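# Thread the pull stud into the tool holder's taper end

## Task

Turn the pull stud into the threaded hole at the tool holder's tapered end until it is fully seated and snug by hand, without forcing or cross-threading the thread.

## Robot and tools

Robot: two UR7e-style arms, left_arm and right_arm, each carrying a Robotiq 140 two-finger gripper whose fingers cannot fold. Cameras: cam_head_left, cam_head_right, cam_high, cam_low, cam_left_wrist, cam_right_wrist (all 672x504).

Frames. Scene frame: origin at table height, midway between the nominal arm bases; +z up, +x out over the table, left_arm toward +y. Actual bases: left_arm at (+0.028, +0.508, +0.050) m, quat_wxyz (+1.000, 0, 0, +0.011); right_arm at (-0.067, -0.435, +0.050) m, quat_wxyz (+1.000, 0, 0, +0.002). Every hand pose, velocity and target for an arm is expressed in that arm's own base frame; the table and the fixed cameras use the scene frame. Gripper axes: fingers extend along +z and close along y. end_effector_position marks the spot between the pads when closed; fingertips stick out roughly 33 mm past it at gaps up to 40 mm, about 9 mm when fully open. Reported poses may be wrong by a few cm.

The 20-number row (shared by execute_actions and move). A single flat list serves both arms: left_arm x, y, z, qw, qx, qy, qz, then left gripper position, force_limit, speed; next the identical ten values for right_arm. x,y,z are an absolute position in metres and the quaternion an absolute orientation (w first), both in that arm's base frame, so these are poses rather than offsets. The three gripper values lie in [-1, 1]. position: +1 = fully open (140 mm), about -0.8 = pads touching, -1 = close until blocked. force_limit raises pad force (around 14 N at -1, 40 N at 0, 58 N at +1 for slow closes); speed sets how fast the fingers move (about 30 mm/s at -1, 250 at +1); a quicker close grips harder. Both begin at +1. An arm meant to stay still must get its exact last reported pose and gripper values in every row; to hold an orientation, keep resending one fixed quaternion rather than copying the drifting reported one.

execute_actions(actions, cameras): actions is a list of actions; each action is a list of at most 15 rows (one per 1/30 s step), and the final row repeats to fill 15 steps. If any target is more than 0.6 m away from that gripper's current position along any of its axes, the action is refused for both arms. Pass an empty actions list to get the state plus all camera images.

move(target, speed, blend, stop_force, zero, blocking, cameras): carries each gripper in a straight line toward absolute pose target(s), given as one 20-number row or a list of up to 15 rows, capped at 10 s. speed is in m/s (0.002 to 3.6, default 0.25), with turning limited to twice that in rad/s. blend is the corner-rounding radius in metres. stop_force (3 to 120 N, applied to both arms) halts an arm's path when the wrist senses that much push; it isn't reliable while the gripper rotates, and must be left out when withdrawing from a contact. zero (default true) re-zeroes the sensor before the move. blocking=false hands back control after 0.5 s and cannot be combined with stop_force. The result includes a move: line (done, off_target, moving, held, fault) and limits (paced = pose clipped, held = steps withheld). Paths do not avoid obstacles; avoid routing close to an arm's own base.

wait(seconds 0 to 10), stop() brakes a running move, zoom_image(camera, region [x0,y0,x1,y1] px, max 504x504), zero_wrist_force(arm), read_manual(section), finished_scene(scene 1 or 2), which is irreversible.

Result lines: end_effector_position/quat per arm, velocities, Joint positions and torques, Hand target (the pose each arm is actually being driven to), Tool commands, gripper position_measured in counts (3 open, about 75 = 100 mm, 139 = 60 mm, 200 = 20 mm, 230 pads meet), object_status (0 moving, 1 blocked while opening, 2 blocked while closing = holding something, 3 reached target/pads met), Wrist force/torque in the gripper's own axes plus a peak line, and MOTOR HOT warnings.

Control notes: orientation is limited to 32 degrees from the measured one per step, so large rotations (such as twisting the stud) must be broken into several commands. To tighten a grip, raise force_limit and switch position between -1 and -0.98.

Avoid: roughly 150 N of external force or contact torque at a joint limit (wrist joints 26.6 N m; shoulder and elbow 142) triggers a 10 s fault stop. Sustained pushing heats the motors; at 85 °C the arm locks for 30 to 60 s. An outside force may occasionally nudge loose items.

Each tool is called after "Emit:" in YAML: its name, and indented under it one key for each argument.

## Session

Emit:
execute_actions:
  actions: []

Scene clock: 0.00 s.
left_arm: end_effector_position=(+0.1357, +0.0020, +0.3243) position_measured=3 object_status=3 end_effector_quat_wxyz=(+0.678, -0.075, -0.663, +0.310) | right_arm: end_effector_position=(+0.3914, +0.1795, +0.1970) position_measured=3 object_status=3 end_effector_quat_wxyz=(+0.063, +0.860, +0.288, +0.417)
Joint positions: left_arm=[-0.083 -1.361 1.865 -0.383 -1.967 0.588] | right_arm=[0.033 -2.196 2.688 -2.928 -1.464 2.578]
Joint velocities: within noise
Joint torques (N m): no reading
Wrist force (N): no reading
Wrist torque (N m): no reading
Wrist force, peak (N): no reading
Hand target: left_arm +0.1357, +0.0020, +0.3243; +0.678, -0.075, -0.663, +0.310 | right_arm +0.3914, +0.1795, +0.1970; +0.063, +0.860, +0.288, +0.417
Tool commands: left_gripper/position=+1.0 left_gripper/force_limit=+1.0 left_gripper/speed=+1.0 right_gripper/position=+1.0 right_gripper/force_limit=+1.0 right_gripper/speed=+1.0

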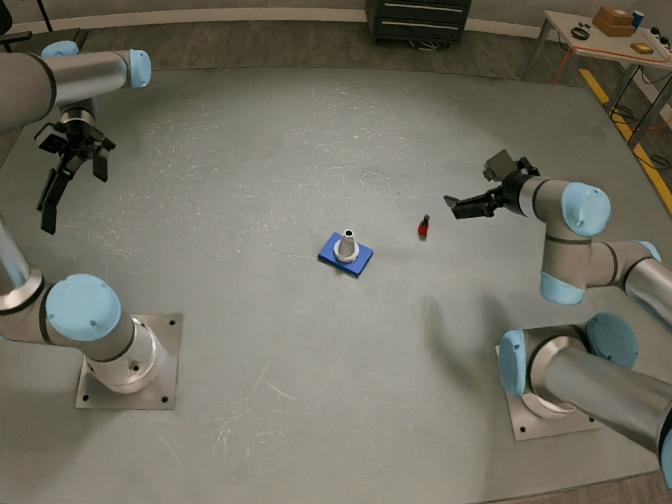

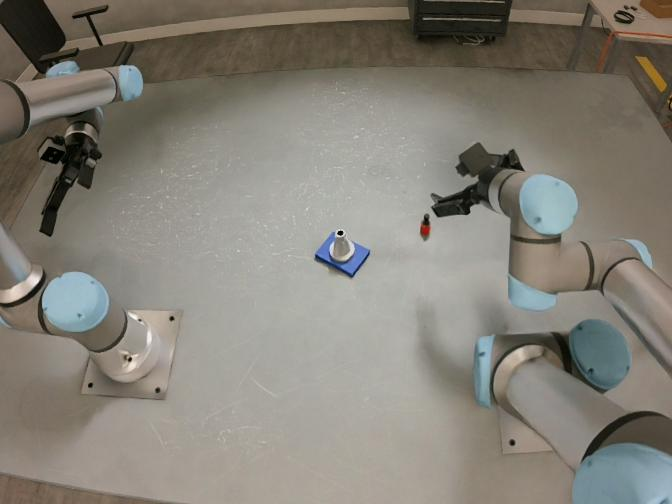

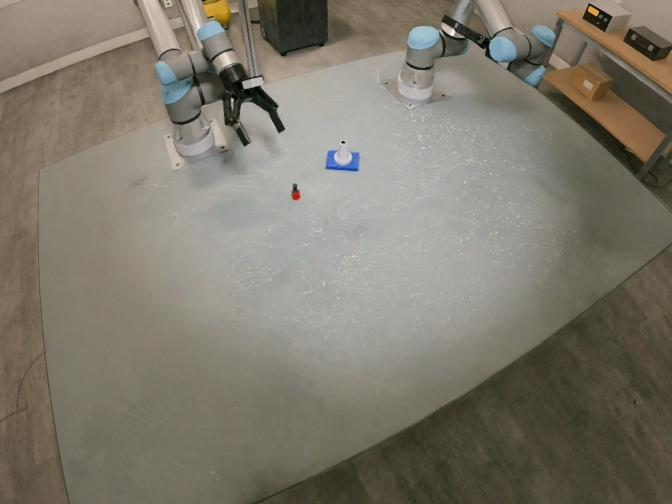

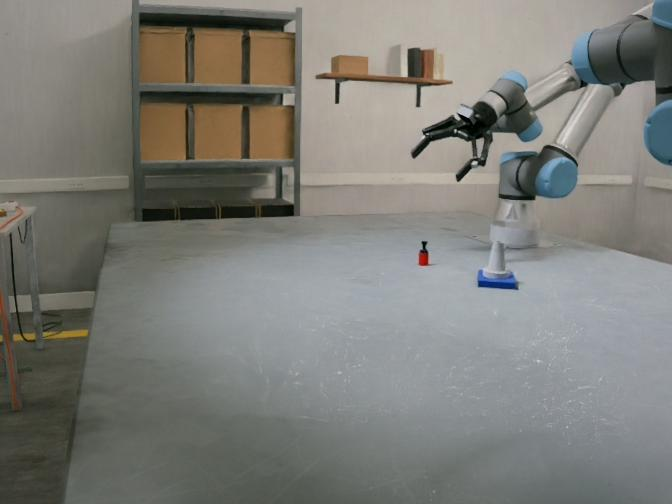

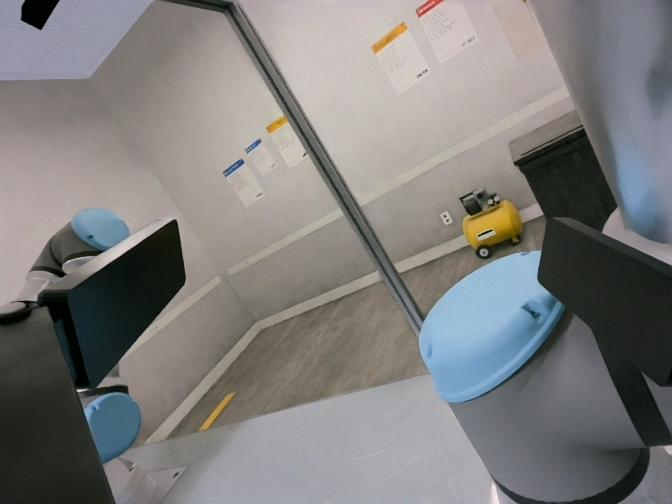

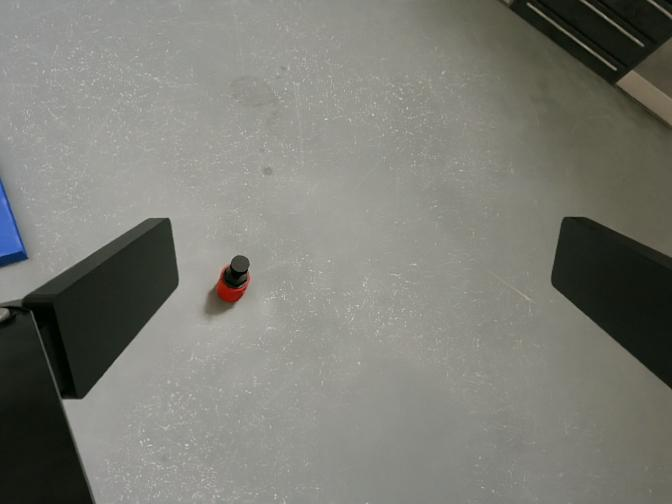

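Emit:
move:
  target:
    - [0.42,0.05,0.36,0.5,0.5,-0.5,0.5,1,1,1,0.41,0.30,0.30,0,1,0,0,1,1,1]
    - [0.42,-0.2,0.36,0.5,0.5,-0.5,0.5,1,1,1,0.41,0.30,0.30,0,1,0,0,1,1,1]
  cameras: ["all"]

Scene clock: 13.20 s.
left_arm: end_effector_position=(+0.3128, +0.0321, +0.3465) position_measured=3 object_status=3 end_effector_quat_wxyz=(+0.599, +0.296, -0.592, +0.451) | right_arm: end_effector_position=(+0.4040, +0.2617, +0.2671) position_measured=3 object_status=3 end_effector_quat_wxyz=(+0.021, +0.985, +0.096, +0.139)
Joint positions: left_arm=[0.354 -1.133 1.501 -0.199 -2.319 0.298] | right_arm=[0.37 -1.795 1.887 -1.921 -1.685 3.303]
Joint torques (N m): left_arm=[-7.93 -42.53 -12.6 -0.48 2.39 2.01] | right_arm=[-5.95 -27.69 -28.68 -2.24 -2.25 0.03]
Wrist force (N): left_arm=[-0.3 0.5 -0.2] | right_arm=[-0.6 0.3 -1.2]
Wrist torque (N m): left_arm=[-0.07 0.09 0.04] | right_arm=[0.12 -0.01 0.22]
Wrist force, peak (N): left_arm=[2.1 1.2 -3.1] | right_arm=[-0.9 -0.1 -1.6]
Hand target: left_arm +0.3128, +0.0321, +0.3465; +0.599, +0.296, -0.592, +0.451 | right_arm +0.4041, +0.2616, +0.2672; +0.021, +0.985, +0.096, +0.139
Off the commanded pose: left_arm 0.256 m, 29 deg | right_arm 0.051 m, 20 deg.
move: held (left_arm; a check stopped the path), off_target (right_arm; braked when a check withheld steps of left_arm); path passed 0 of 2 targets; limits=held
pose unreachable (left arm): on one or more control steps of this call, first in action 0 (counted from 0), this arm could not follow its commanded pose, so it was not sent that pose on those steps. It may still have moved: this result reports where it is.
cause: moving toward the commanded pose would bring two parts of the arm too close to each other (its gripper and another part of the arm, with joints 4 (wrist 1) to 6 (wrist 3) between them, 4 mm apart when it was first held).

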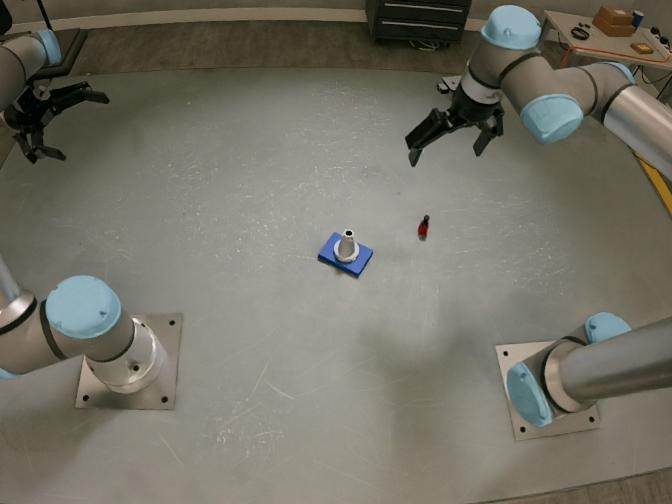

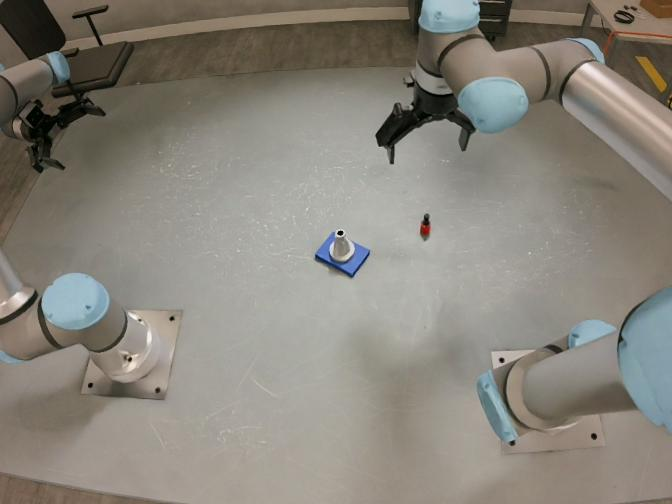

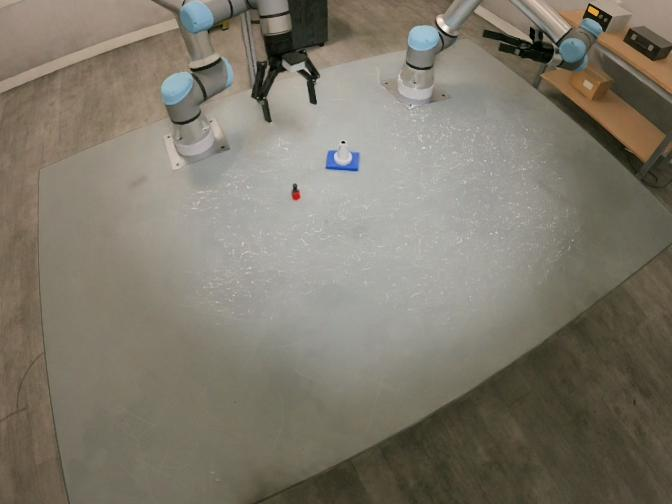

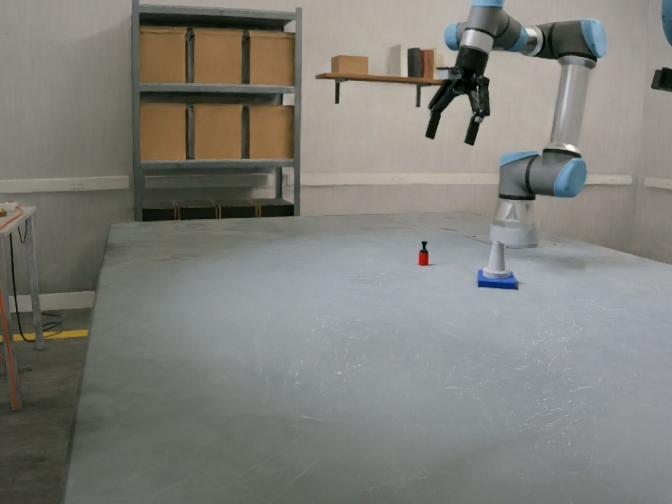

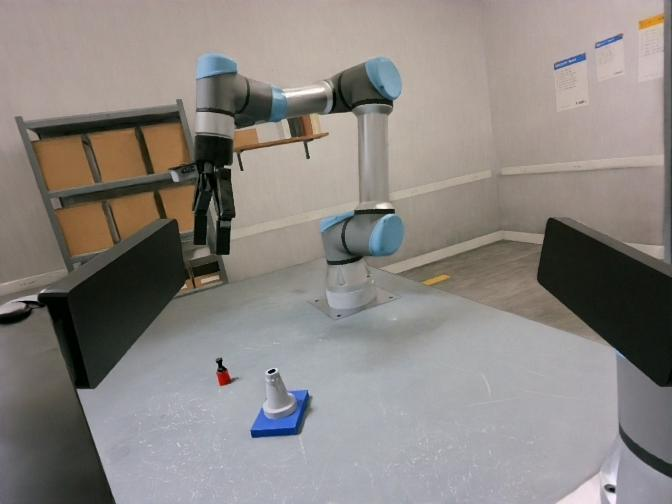

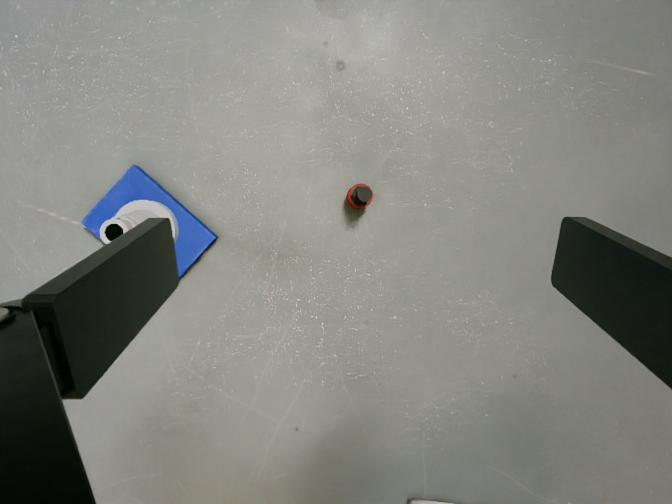

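Emit:
move:
  target: [0.42,-0.05,0.38,0,1,0,0,1,1,1,0.41,0.30,0.30,0,1,0,0,1,1,1]

Emit:
move:
  target: [0.234,-0.40,0.27,0.2864,0.706,-0.409,0.495,1,1,1,0.41,0.30,0.30,0,1,0,0,1,1,1]
  cameras: ["all"]

Scene clock: 45.87 s.
left_arm: end_effector_position=(+0.3134, +0.0316, +0.3467) position_measured=3 object_status=3 end_effector_quat_wxyz=(+0.597, +0.303, -0.591, +0.450) | right_arm: end_effector_position=(+0.4043, +0.2630, +0.2684) position_measured=3 object_status=3 end_effector_quat_wxyz=(+0.020, +0.987, +0.092, +0.134) end_effector_velocity=(+0.000, +0.000, -0.001) end_effector_angular_velocity=(+0.000, -0.001, +0.003)
Joint positions: left_arm=[0.357 -1.139 1.504 -0.202 -2.326 0.285] | right_arm=[0.37 -1.787 1.874 -1.905 -1.682 3.311]
Joint velocities: left_arm=[within noise] | right_arm=[0 0 0.003 -0.005 0 -0.002]
Joint torques (N m): left_arm=[-6.21 -29.92 -24.59 2.91 2.33 1.99] | right_arm=[8.73 -21.86 -19.84 -4.81 0.1 -0.67]
Wrist force (N): left_arm=[0.0 1.2 -0.3] | right_arm=[-0.6 0.1 -1.3]
Wrist torque (N m): left_arm=[0.06 0.04 0.00] | right_arm=[0.07 -0.02 0.10]
Wrist force, peak (N): left_arm=[3.1 2.6 0.1] | right_arm=[-0.9 0.7 -1.6]
Hand target: left_arm +0.3134, +0.0316, +0.3467; +0.597, +0.303, -0.591, +0.450 | right_arm +0.4043, +0.2630, +0.2683; +0.020, +0.986, +0.092, +0.134
Off the commanded pose: left_arm 0.138 m, 145 deg | right_arm 0.049 m, 19 deg.
move: held (left_arm; a check stopped the path), off_target (right_arm; braked when a check withheld steps of left_arm); limits=held
pose unreachable (left arm): on one or more control steps of this call, first in action 0 (counted from 0), this arm could not follow its commanded pose, so it was not sent that pose on those steps. It may still have moved: this result reports where it is.
cause: moving toward the commanded pose would bring two parts of the arm too close to each other (its gripper and another part of the arm, with joints 4 (wrist 1) to 6 (wrist 3) between them, 3 mm apart when it was first held).

Scene clock: 47.00 s.
left_arm: end_effector_position=(+0.2908, -0.0881, +0.3250) position_measured=3 object_status=3 end_effector_quat_wxyz=(+0.527, +0.429, -0.555, +0.479) | right_arm: end_effector_position=(+0.4063, +0.2760, +0.2794) position_measured=3 object_status=3 end_effector_quat_wxyz=(+0.013, +0.994, +0.060, +0.087) end_effector_velocity=(+0.000, -0.001, +0.000) end_effector_angular_velocity=(-0.002, -0.004, +0.002)
Joint positions: left_arm=[0.232 -1.49 1.928 -0.399 -2.735 0.115] | right_arm=[0.373 -1.713 1.747 -1.762 -1.649 3.388]
Joint velocities: left_arm=[within noise] | right_arm=[0 -0.002 0.004 -0.005 -0.003 -0.002]
Joint torques (N m): left_arm=[9.7 -28.37 -13.7 3.81 -2.17 1.97] | right_arm=[8.2 -30.8 -19.47 -4.77 -1.95 -1.5]
Wrist force (N): left_arm=[0.0 1.6 -1.1] | right_arm=[-1.3 0.5 -1.3]
Wrist torque (N m): left_arm=[0.11 0.01 -0.10] | right_arm=[0.12 0.20 0.12]
Wrist force, peak (N): left_arm=[-6.4 2.8 1.3] | right_arm=[-1.0 0.0 -1.9]
Hand target: left_arm +0.2908, -0.0881, +0.3250; +0.527, +0.429, -0.555, +0.479 | right_arm +0.4063, +0.2760, +0.2794; +0.013, +0.994, +0.060, +0.087
Off the commanded pose: left_arm 0.322 m, 46 deg | right_arm 0.032 m, 12 deg.
move: held (left_arm; a check stopped the path), off_target (right_arm; braked when a check withheld steps of left_arm); limits=held
pose unreachable (left arm): on one or more control steps of this call, first in action 0 (counted from 0), this arm could not follow its commanded pose, so it was not sent that pose on those steps. It may still have moved: this result reports where it is.
cause: moving toward the commanded pose would bring two parts of the arm too close to each other (its gripper and another part of the arm, with joints 4 (wrist 1) to 6 (wrist 3) between them, 6 mm apart when it was first held).

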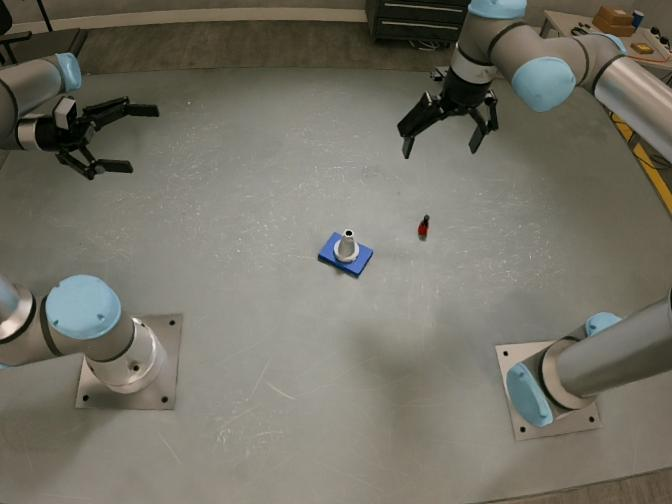

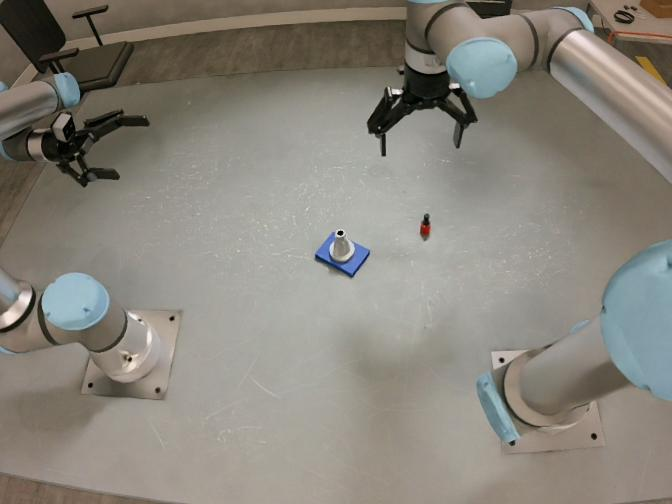

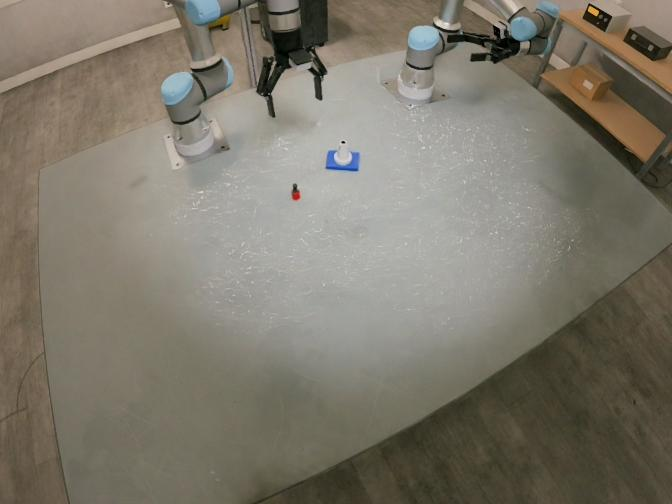

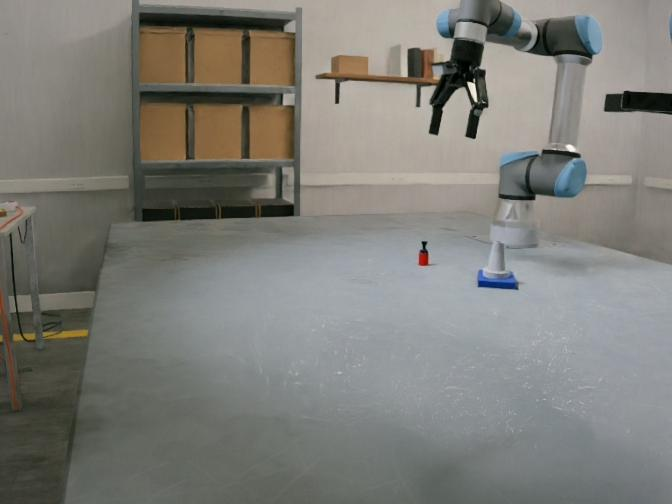

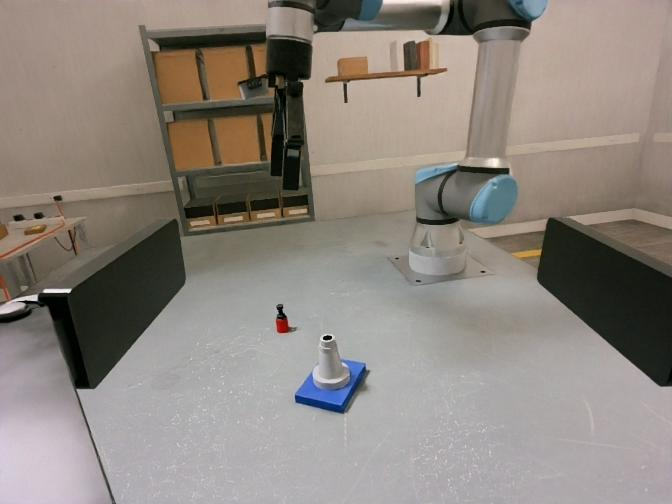

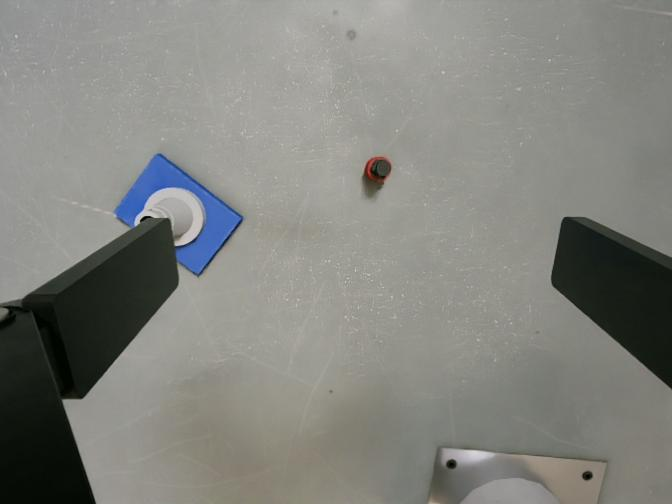

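Emit:
move:
  target: [0.38,-0.10,0.34,0.4057,0.5793,-0.4057,0.5793,1,1,1,0.41,0.30,0.30,0,1,0,0,1,1,1]

Emit:
move:
  target: [0.38,-0.22,0.34,0.4057,0.5793,-0.4057,0.5793,1,1,1,0.41,0.30,0.30,0,1,0,0,1,1,1]
  cameras: ["cam_left_wrist","cam_right_wrist"]

Scene clock: 63.83 s.
left_arm: end_effector_position=(+0.2954, -0.0886, +0.3258) position_measured=3 object_status=3 end_effector_quat_wxyz=(+0.521, +0.438, -0.548, +0.486) | right_arm: end_effector_position=(+0.4071, +0.2809, +0.2835) position_measured=3 object_status=3 end_effector_quat_wxyz=(+0.010, +0.996, +0.048, +0.069)
Joint positions: left_arm=[0.236 -1.497 1.933 -0.395 -2.758 0.114] | right_arm=[0.373 -1.685 1.699 -1.71 -1.635 3.414]
Joint torques (N m): left_arm=[-6.12 -15.7 -26.06 -1.21 2.15 -0.59] | right_arm=[-9.07 -33.39 -18.96 -4.73 -2.15 -1.35]
Wrist force (N): left_arm=[0.0 1.6 -1.1] | right_arm=[-1.1 0.7 -1.3]
Wrist torque (N m): left_arm=[0.10 0.00 0.02] | right_arm=[0.11 0.07 0.20]
Wrist force, peak (N): left_arm=[-1.0 1.8 -1.6] | right_arm=[-1.9 0.8 -1.2]
Hand target: left_arm +0.2954, -0.0887, +0.3258; +0.521, +0.438, -0.548, +0.486 | right_arm +0.4070, +0.2808, +0.2836; +0.011, +0.996, +0.048, +0.069
Off the commanded pose: left_arm 0.087 m, 29 deg | right_arm 0.025 m, 10 deg.
move: held (left_arm; a check stopped the path), off_target (right_arm; braked when a check withheld steps of left_arm); limits=held
pose unreachable (left arm): on one or more control steps of this call, first in action 0 (counted from 0), this arm could not follow its commanded pose, so it was not sent that pose on those steps. It may still have moved: this result reports where it is.
cause: moving toward the commanded pose would bring two parts of the arm too close to each other (its gripper and another part of the arm, with joints 4 (wrist 1) to 6 (wrist 3) between them, 4 mm apart when it was first held).

Scene clock: 64.33 s.
left_arm: end_effector_position=(+0.2957, -0.0890, +0.3258) position_measured=3 object_status=3 end_effector_quat_wxyz=(+0.521, +0.438, -0.548, +0.486) | right_arm: end_effector_position=(+0.4074, +0.2827, +0.2851) position_measured=3 object_status=3 end_effector_quat_wxyz=(+0.009, +0.997, +0.043, +0.063)
Joint positions: left_arm=[0.235 -1.498 1.934 -0.395 -2.76 0.114] | right_arm=[0.372 -1.675 1.681 -1.691 -1.629 3.423]
Joint torques (N m): left_arm=[-1.89 -20.98 -24.3 -0.04 2.07 -0.39] | right_arm=[-6.74 -33.63 -19.07 -4.64 -2.19 -1.44]
Wrist force (N): left_arm=[-0.1 1.6 -1.3] | right_arm=[-1.1 0.5 -1.6]
Wrist torque (N m): left_arm=[0.10 0.01 0.03] | right_arm=[0.07 0.05 0.20]
Wrist force, peak (N): left_arm=[-0.1 1.8 -1.9] | right_arm=[-1.5 0.7 -1.4]
Hand target: left_arm +0.2957, -0.0890, +0.3258; +0.521, +0.438, -0.548, +0.486 | right_arm +0.4073, +0.2826, +0.2852; +0.010, +0.997, +0.043, +0.063
Off the commanded pose: left_arm 0.156 m, 29 deg | right_arm 0.023 m, 9 deg.
move: held (left_arm; a check stopped the path), off_target (right_arm; braked when a check withheld steps of left_arm); limits=held
pose unreachable (left arm): on one or more control steps of this call, first in action 0 (counted from 0), this arm could not follow its commanded pose, so it was not sent that pose on those steps. It may still have moved: this result reports where it is.
cause: moving toward the commanded pose would bring two parts of the arm too close to each other (its gripper and another part of the arm, with joints 4 (wrist 1) to 6 (wrist 3) between them, 3 mm apart when it was first held).
Images, in order (width x height): cam_left_wrist 672x504, cam_right_wrist 672x504.

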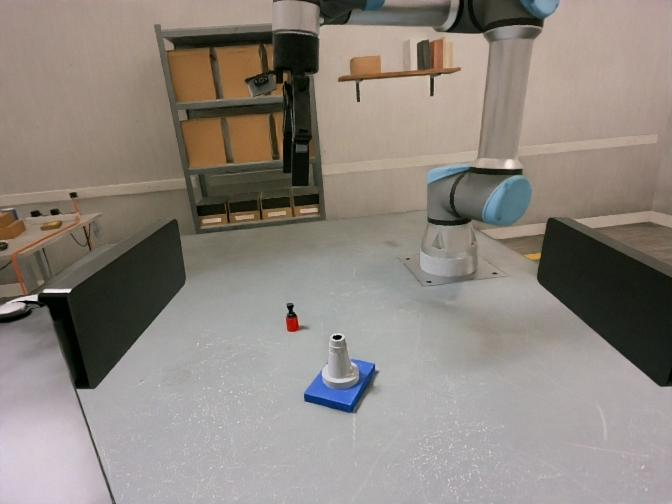

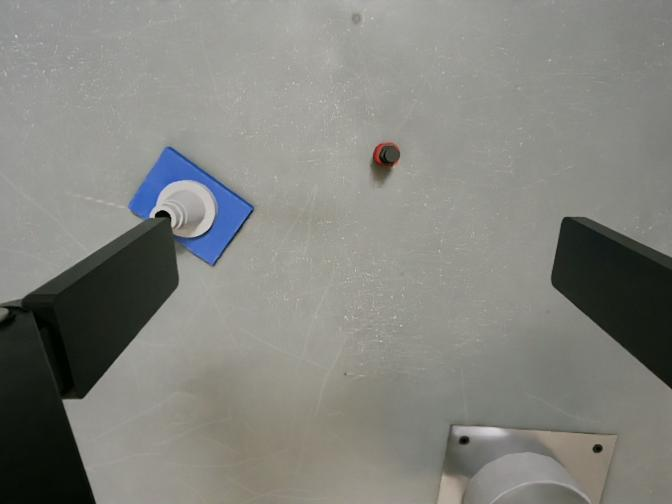

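Emit:
move:
  target: [0.30,-0.2,0.27,0.521,0.438,-0.548,0.486,1,1,1,0.41,0.30,0.30,0,1,0,0,1,1,1]
  cameras: ["cam_left_wrist","cam_right_wrist"]

Scene clock: 68.67 s.
left_arm: end_effector_position=(+0.2956, -0.0896, +0.3255) position_measured=3 object_status=3 end_effector_quat_wxyz=(+0.521, +0.438, -0.548, +0.486) | right_arm: end_effector_position=(+0.4079, +0.2861, +0.2881) position_measured=3 object_status=3 end_effector_quat_wxyz=(+0.008, +0.998, +0.035, +0.050)
Joint positions: left_arm=[0.234 -1.498 1.935 -0.396 -2.761 0.114] | right_arm=[0.372 -1.654 1.648 -1.654 -1.618 3.441]
Joint torques (N m): left_arm=[8.39 -21.88 -26.03 0.51 1.88 0.38] | right_arm=[-9.8 -33.83 -23.87 -3.25 -2.31 -1]
Wrist force (N): left_arm=[0.0 1.6 -0.9] | right_arm=[-1.2 0.4 -1.6]
Wrist torque (N m): left_arm=[0.10 -0.01 0.02] | right_arm=[0.09 0.07 0.30]
Wrist force, peak (N): left_arm=[0.7 2.1 -2.7] | right_arm=[-1.5 1.0 -1.5]
Hand target: left_arm +0.2956, -0.0895, +0.3255; +0.521, +0.438, -0.548, +0.486 | right_arm +0.4078, +0.2861, +0.2881; +0.008, +0.998, +0.035, +0.050
Off the commanded pose: left_arm 0.124 m, 0 deg | right_arm 0.018 m, 7 deg.
move: held (left_arm; a check stopped the path), off_target (right_arm; braked when a check withheld steps of left_arm); limits=held
pose unreachable (left arm): on one or more control steps of this call, first in action 0 (counted from 0), this arm could not follow its commanded pose, so it was not sent that pose on those steps. It may still have moved: this result reports where it is.
cause: moving toward the commanded pose would bring two parts of the arm too close to each other (its gripper and another part of the arm, with joints 4 (wrist 1) to 6 (wrist 3) between them, 3 mm apart when it was first held).
Images, in order (width x height): cam_left_wrist 672x504, cam_right_wrist 672x504.

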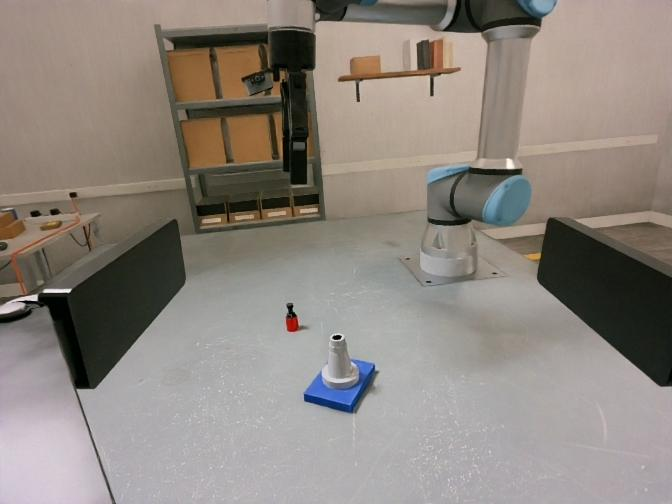

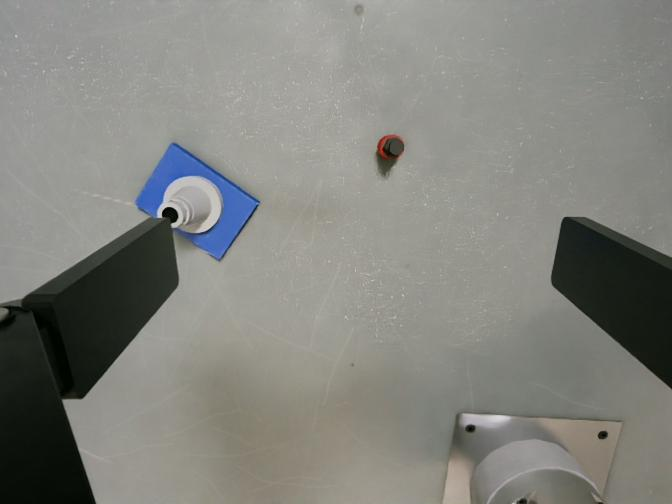

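Emit:
move:
  target: [0.2956,-0.0896,0.3255,0.521,0.438,-0.548,0.486,1,1,1,0.44,0.26,0.28,0,1,0,0,1,1,1]
  cameras: ["cam_right_wrist"]

Emit:
move:
  target: [0.2956,-0.0896,0.3255,0.521,0.438,-0.548,0.486,1,1,1,0.48,0.25,0.13,0,1,0,0,1,1,1]
  cameras: ["cam_right_wrist","cam_left_wrist"]

Scene clock: 80.80 s.
left_arm: end_effector_position=(+0.2956, -0.0896, +0.3255) position_measured=3 object_status=3 end_effector_quat_wxyz=(+0.521, +0.438, -0.548, +0.486) | right_arm: end_effector_position=(+0.4400, +0.2600, +0.2800) position_measured=3 object_status=3 end_effector_quat_wxyz=(+0.000, +1.000, +0.000, +0.000)
Joint positions: left_arm=[0.234 -1.498 1.935 -0.395 -2.762 0.115] | right_arm=[0.27 -1.567 1.558 -1.562 -1.571 3.411]
Joint torques (N m): left_arm=[-1.98 -32.42 -13.22 3.86 -2.11 1.66] | right_arm=[7.68 -38.65 -18.51 -4.38 -1.94 1.47]
Wrist force (N): left_arm=[-0.2 1.8 -1.3] | right_arm=[-1.5 1.0 -1.4]
Wrist torque (N m): left_arm=[0.15 0.03 -0.12] | right_arm=[0.26 0.03 0.32]
Wrist force, peak (N): left_arm=[0.1 2.0 -1.4] | right_arm=[-2.9 -0.5 -1.7]
Hand target: left_arm +0.2956, -0.0896, +0.3255; +0.521, +0.438, -0.548, +0.486 | right_arm +0.4400, +0.2600, +0.2800; +0.000, +1.000, +0.000, +0.000
Off the commanded pose: left_arm 0.000 m, 0 deg | right_arm 0.000 m, 0 deg.
move: done
Images, in order (width x height): cam_right_wrist 672x504.

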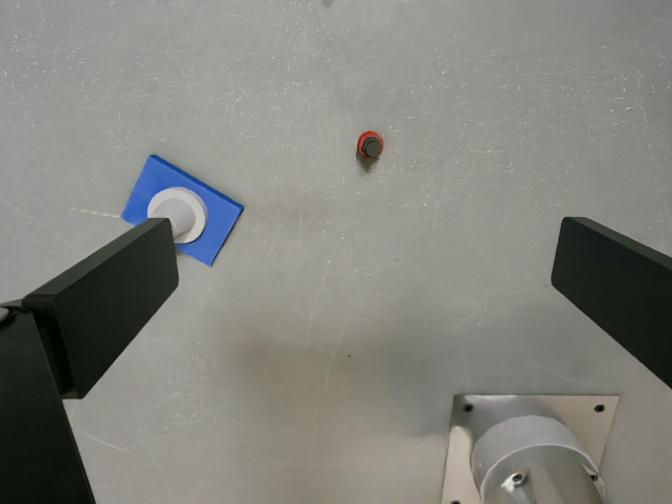

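Scene clock: 81.93 s.
left_arm: end_effector_position=(+0.2956, -0.0896, +0.3255) position_measured=3 object_status=3 end_effector_quat_wxyz=(+0.521, +0.438, -0.548, +0.486) | right_arm: end_effector_position=(+0.4800, +0.2500, +0.1300) position_measured=3 object_status=3 end_effector_quat_wxyz=(+0.000, +1.000, +0.000, +0.000)
Joint positions: left_arm=[0.234 -1.498 1.935 -0.395 -2.762 0.115] | right_arm=[0.231 -1.431 1.802 -1.942 -1.571 3.373]
Joint torques (N m): left_arm=[-6.75 -32.26 -13.67 3.63 -2.23 0.16] | right_arm=[8.2 -35.43 -24.19 -4.37 1.75 1.27]
Wrist force (N): left_arm=[0.0 1.9 -1.4] | right_arm=[-1.7 0.9 -1.3]
Wrist torque (N m): left_arm=[0.18 0.00 -0.12] | right_arm=[0.23 0.13 0.36]
Wrist force, peak (N): left_arm=[-0.2 2.0 -1.5] | right_arm=[-2.7 0.8 -4.3]
Hand target: left_arm +0.2956, -0.0896, +0.3255; +0.521, +0.438, -0.548, +0.486 | right_arm +0.4800, +0.2500, +0.1300; +0.000, +1.000, +0.000, +0.000
Off the commanded pose: left_arm 0.000 m, 0 deg | right_arm 0.000 m, 0 deg.
move: done
Images, in order (width x height): cam_left_wrist 672x504, cam_right_wrist 672x504.

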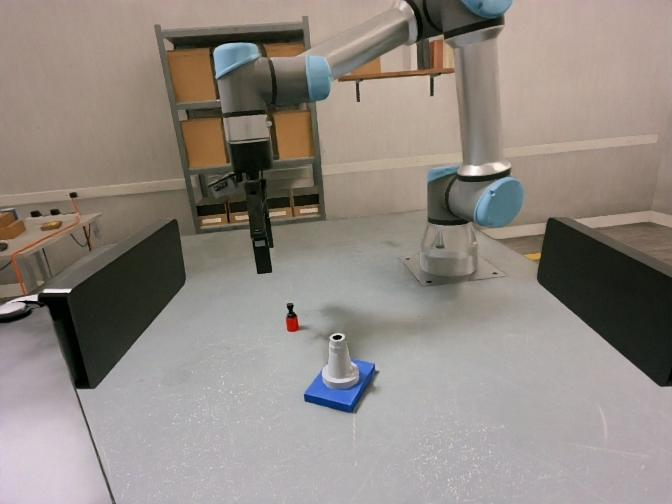

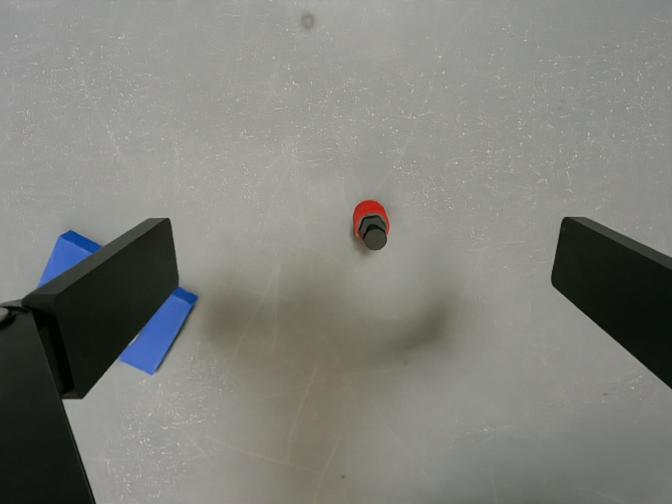

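Emit:
move:
  target: [0.2956,-0.0896,0.3255,0.521,0.438,-0.548,0.486,1,1,1,0.4537,0.236,0.07,0,1,0,0,-0.32,-1,0]

Emit:
move:
  target: [0.2956,-0.0896,0.3255,0.521,0.438,-0.548,0.486,1,1,1,0.4537,0.236,0.035,0,1,0,0,-0.32,-1,0]
  speed: 0.05
  stop_force: 5
  cameras: ["cam_right_wrist","cam_left_wrist"]

Emit:
zoom_image:
  camera: "cam_right_wrist"
  region: [300, 180, 440, 320]

Emit:
zoom_image:
  camera: "cam_left_wrist"
  region: [240, 260, 340, 360]

Scene clock: 94.20 s.
left_arm: end_effector_position=(+0.2956, -0.0896, +0.3255) position_measured=3 object_status=3 end_effector_quat_wxyz=(+0.521, +0.438, -0.548, +0.486) | right_arm: end_effector_position=(+0.4537, +0.2360, +0.0700) position_measured=169 object_status=0 end_effector_quat_wxyz=(+0.000, +1.000, +0.000, +0.000)
Joint positions: left_arm=[0.234 -1.498 1.935 -0.395 -2.762 0.115] | right_arm=[0.216 -1.434 1.976 -2.113 -1.571 3.358]
Joint torques (N m): left_arm=[-6.62 -31.83 -13.94 2.87 -2.15 -1.4] | right_arm=[8.51 -19.89 -17.39 -4.23 1.5 0.91]
Wrist force (N): left_arm=[0.0 2.0 -1.4] | right_arm=[-1.6 0.4 -1.3]
Wrist torque (N m): left_arm=[0.18 0.00 -0.12] | right_arm=[0.12 0.14 0.41]
Wrist force, peak (N): left_arm=[0.0 2.1 -1.5] | right_arm=[-0.7 0.4 -3.1]
Hand target: left_arm +0.2956, -0.0896, +0.3255; +0.521, +0.438, -0.548, +0.486 | right_arm +0.4537, +0.2360, +0.0700; +0.000, +1.000, +0.000, +0.000
Off the commanded pose: left_arm 0.000 m, 0 deg | right_arm 0.000 m, 0 deg.
move: done

Scene clock: 95.97 s.
left_arm: end_effector_position=(+0.2956, -0.0896, +0.3255) position_measured=3 object_status=3 end_effector_quat_wxyz=(+0.521, +0.438, -0.548, +0.486) | right_arm: end_effector_position=(+0.4537, +0.2360, +0.0350) position_measured=169 object_status=3 end_effector_quat_wxyz=(+0.000, +1.000, +0.000, +0.000)
Joint positions: left_arm=[0.234 -1.498 1.935 -0.395 -2.762 0.115] | right_arm=[0.216 -1.383 2.022 -2.21 -1.571 3.358]
Joint torques (N m): left_arm=[-5.97 -32.12 -13.01 2.56 -2.24 -1.42] | right_arm=[7.8 -41.57 -30.6 -3.54 1.62 1]
Wrist force (N): left_arm=[-0.2 1.7 -1.2] | right_arm=[-1.7 -0.1 -1.0]
Wrist torque (N m): left_arm=[0.13 0.04 -0.12] | right_arm=[0.07 0.14 0.40]
Wrist force, peak (N): left_arm=[-0.2 1.9 -1.4] | right_arm=[-1.8 0.3 -1.7]
Hand target: left_arm +0.2956, -0.0896, +0.3255; +0.521, +0.438, -0.548, +0.486 | right_arm +0.4537, +0.2360, +0.0350; +0.000, +1.000, +0.000, +0.000
Off the commanded pose: left_arm 0.000 m, 0 deg | right_arm 0.000 m, 0 deg.
move: done
Images, in order (width x height): cam_left_wrist 672x504, cam_right_wrist 672x504.

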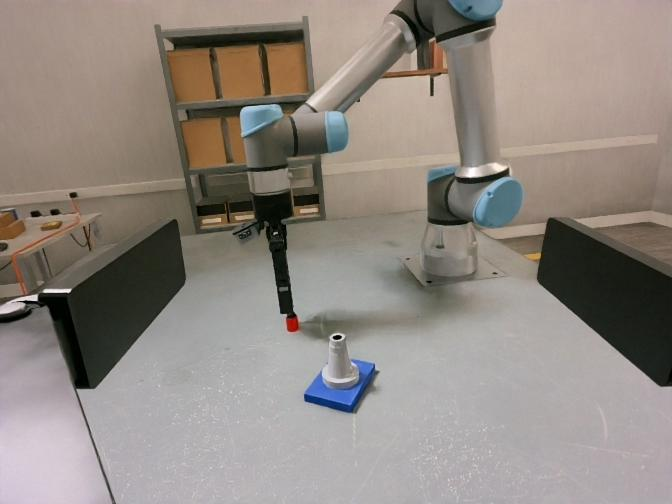

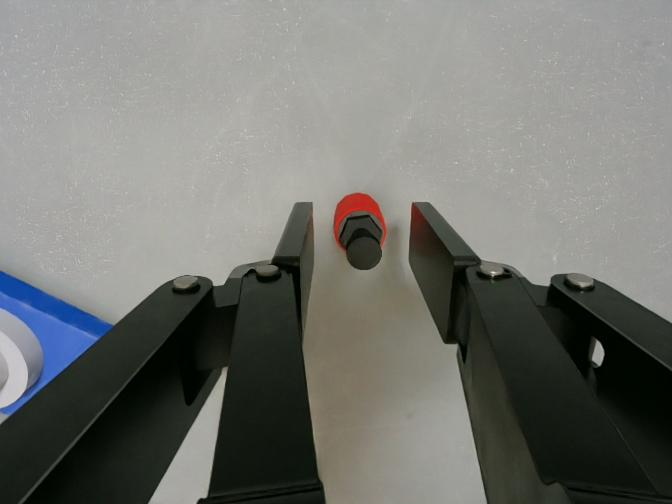

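Scaled by 3.600 from the camera's 672x504 image, which has a finer 960x720 frame.

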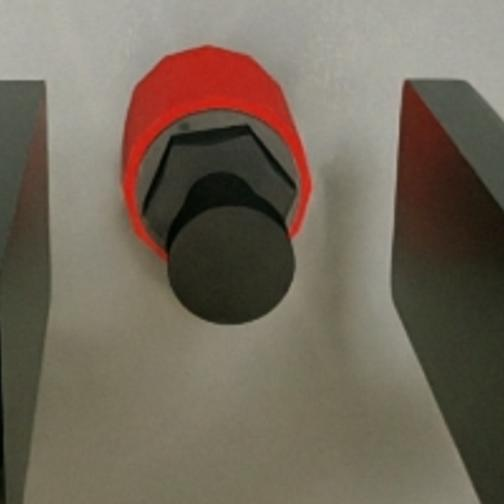

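Scaled by 5.040 from the camera's 672x504 image, which has a finer 960x720 frame.

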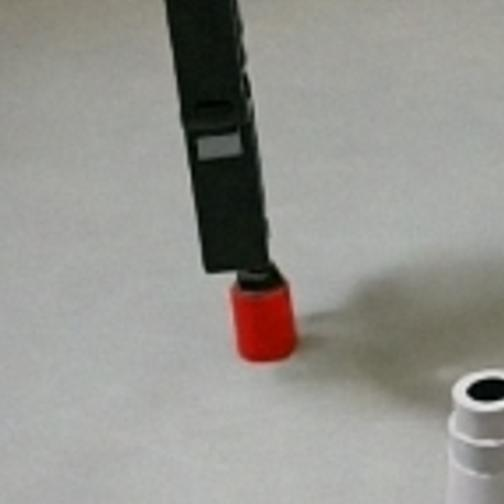

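Emit:
move:
  target:
    - [0.2956,-0.0896,0.3255,0.521,0.438,-0.548,0.486,1,1,1,0.4485,0.2358,0.035,0,0.9833,-0.1822,0,-0.32,-1,0]
    - [0.2956,-0.0896,0.3255,0.521,0.438,-0.548,0.486,1,1,1,0.4485,0.2358,0.0195,0,0.9833,-0.1822,0,-0.32,-1,0]
  speed: 0.06
  cameras: ["cam_right_wrist","cam_left_wrist","cam_low"]

Emit:
zoom_image:
  camera: "cam_right_wrist"
  region: [300, 180, 440, 320]

Emit:
zoom_image:
  camera: "cam_left_wrist"
  region: [240, 260, 340, 360]

Emit:
zoom_image:
  camera: "cam_low"
  region: [390, 210, 460, 280]

Scene clock: 114.73 s.
left_arm: end_effector_position=(+0.2956, -0.0896, +0.3255) position_measured=3 object_status=3 end_effector_quat_wxyz=(+0.521, +0.438, -0.548, +0.486) | right_arm: end_effector_position=(+0.4484, +0.2358, +0.0194) position_measured=169 object_status=3 end_effector_quat_wxyz=(+0.000, +0.983, -0.182, +0.000)
Joint positions: left_arm=[0.234 -1.498 1.935 -0.395 -2.762 0.115] | right_arm=[0.218 -1.368 2.054 -2.256 -1.571 3.726]
Joint torques (N m): left_arm=[-6.98 -32.1 -14.33 1.39 -2.15 -1.54] | right_arm=[4.72 -41 -30.33 -1.39 -0.83 -0.23]
Wrist force (N): left_arm=[-0.1 1.7 -1.4] | right_arm=[-1.9 0.3 -0.9]
Wrist torque (N m): left_arm=[0.12 0.03 -0.12] | right_arm=[0.12 0.17 0.31]
Wrist force, peak (N): left_arm=[-0.2 2.0 -1.5] | right_arm=[-2.0 0.3 -1.8]
Hand target: left_arm +0.2956, -0.0896, +0.3255; +0.521, +0.438, -0.548, +0.486 | right_arm +0.4485, +0.2358, +0.0195; +0.000, +0.983, -0.182, +0.000
Off the commanded pose: left_arm 0.000 m, 0 deg | right_arm 0.000 m, 0 deg.
move: done
Images, in order (width x height): cam_low 672x504, cam_left_wrist 672x504, cam_right_wrist 672x504.

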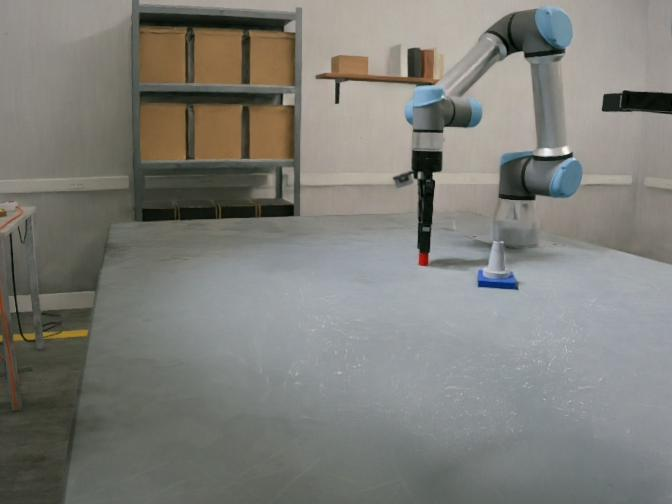

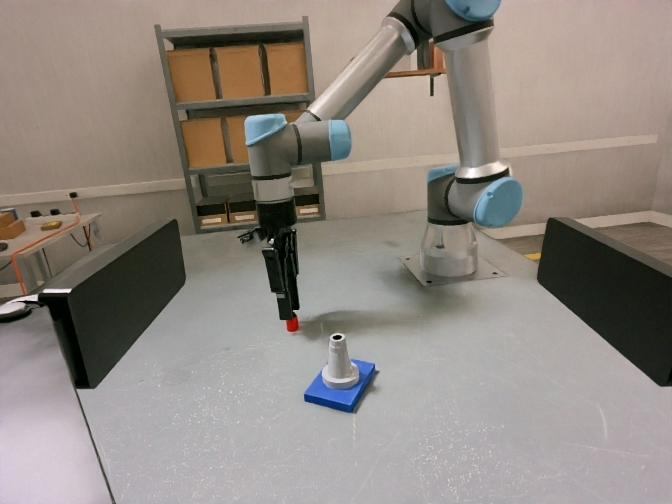

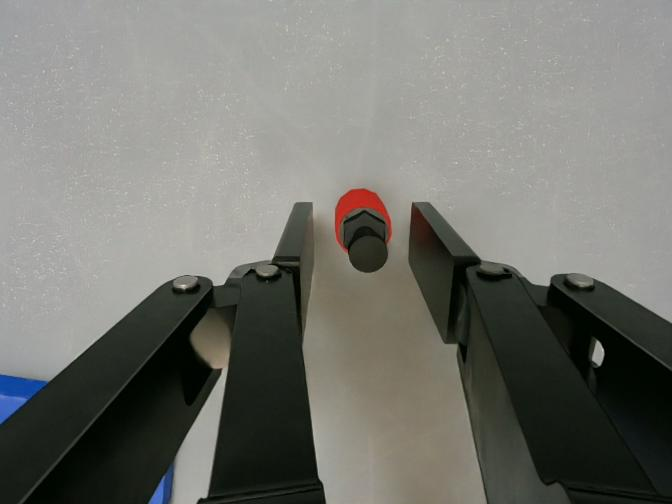

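Scaled by 3.600 from the camera's 672x504 image, which has a finer 960x720 frame.

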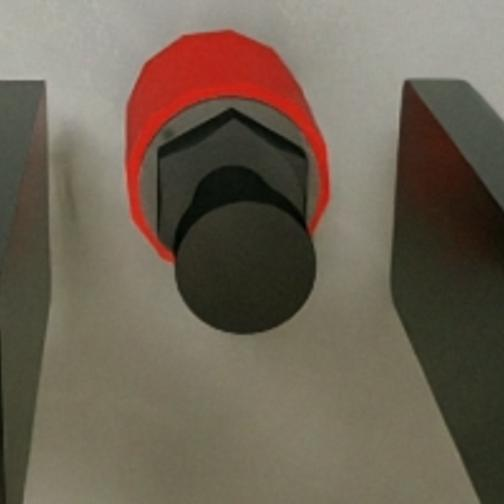

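Scaled by 5.040 from the camera's 672x504 image, which has a finer 960x720 frame.

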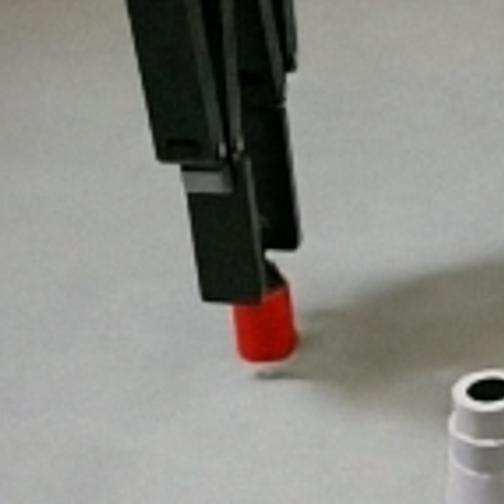

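Scaled by 7.200 from the camera's 672x504 image, which has a finer 960x720 frame.

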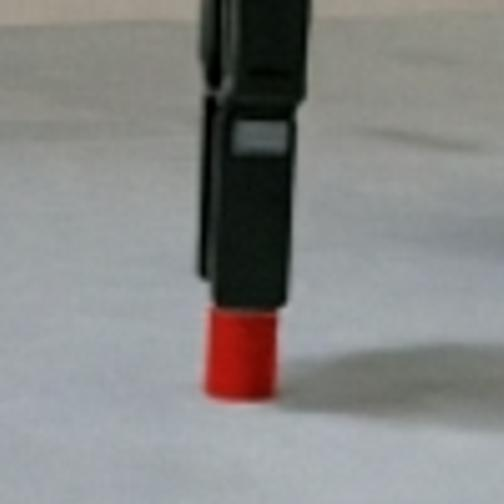

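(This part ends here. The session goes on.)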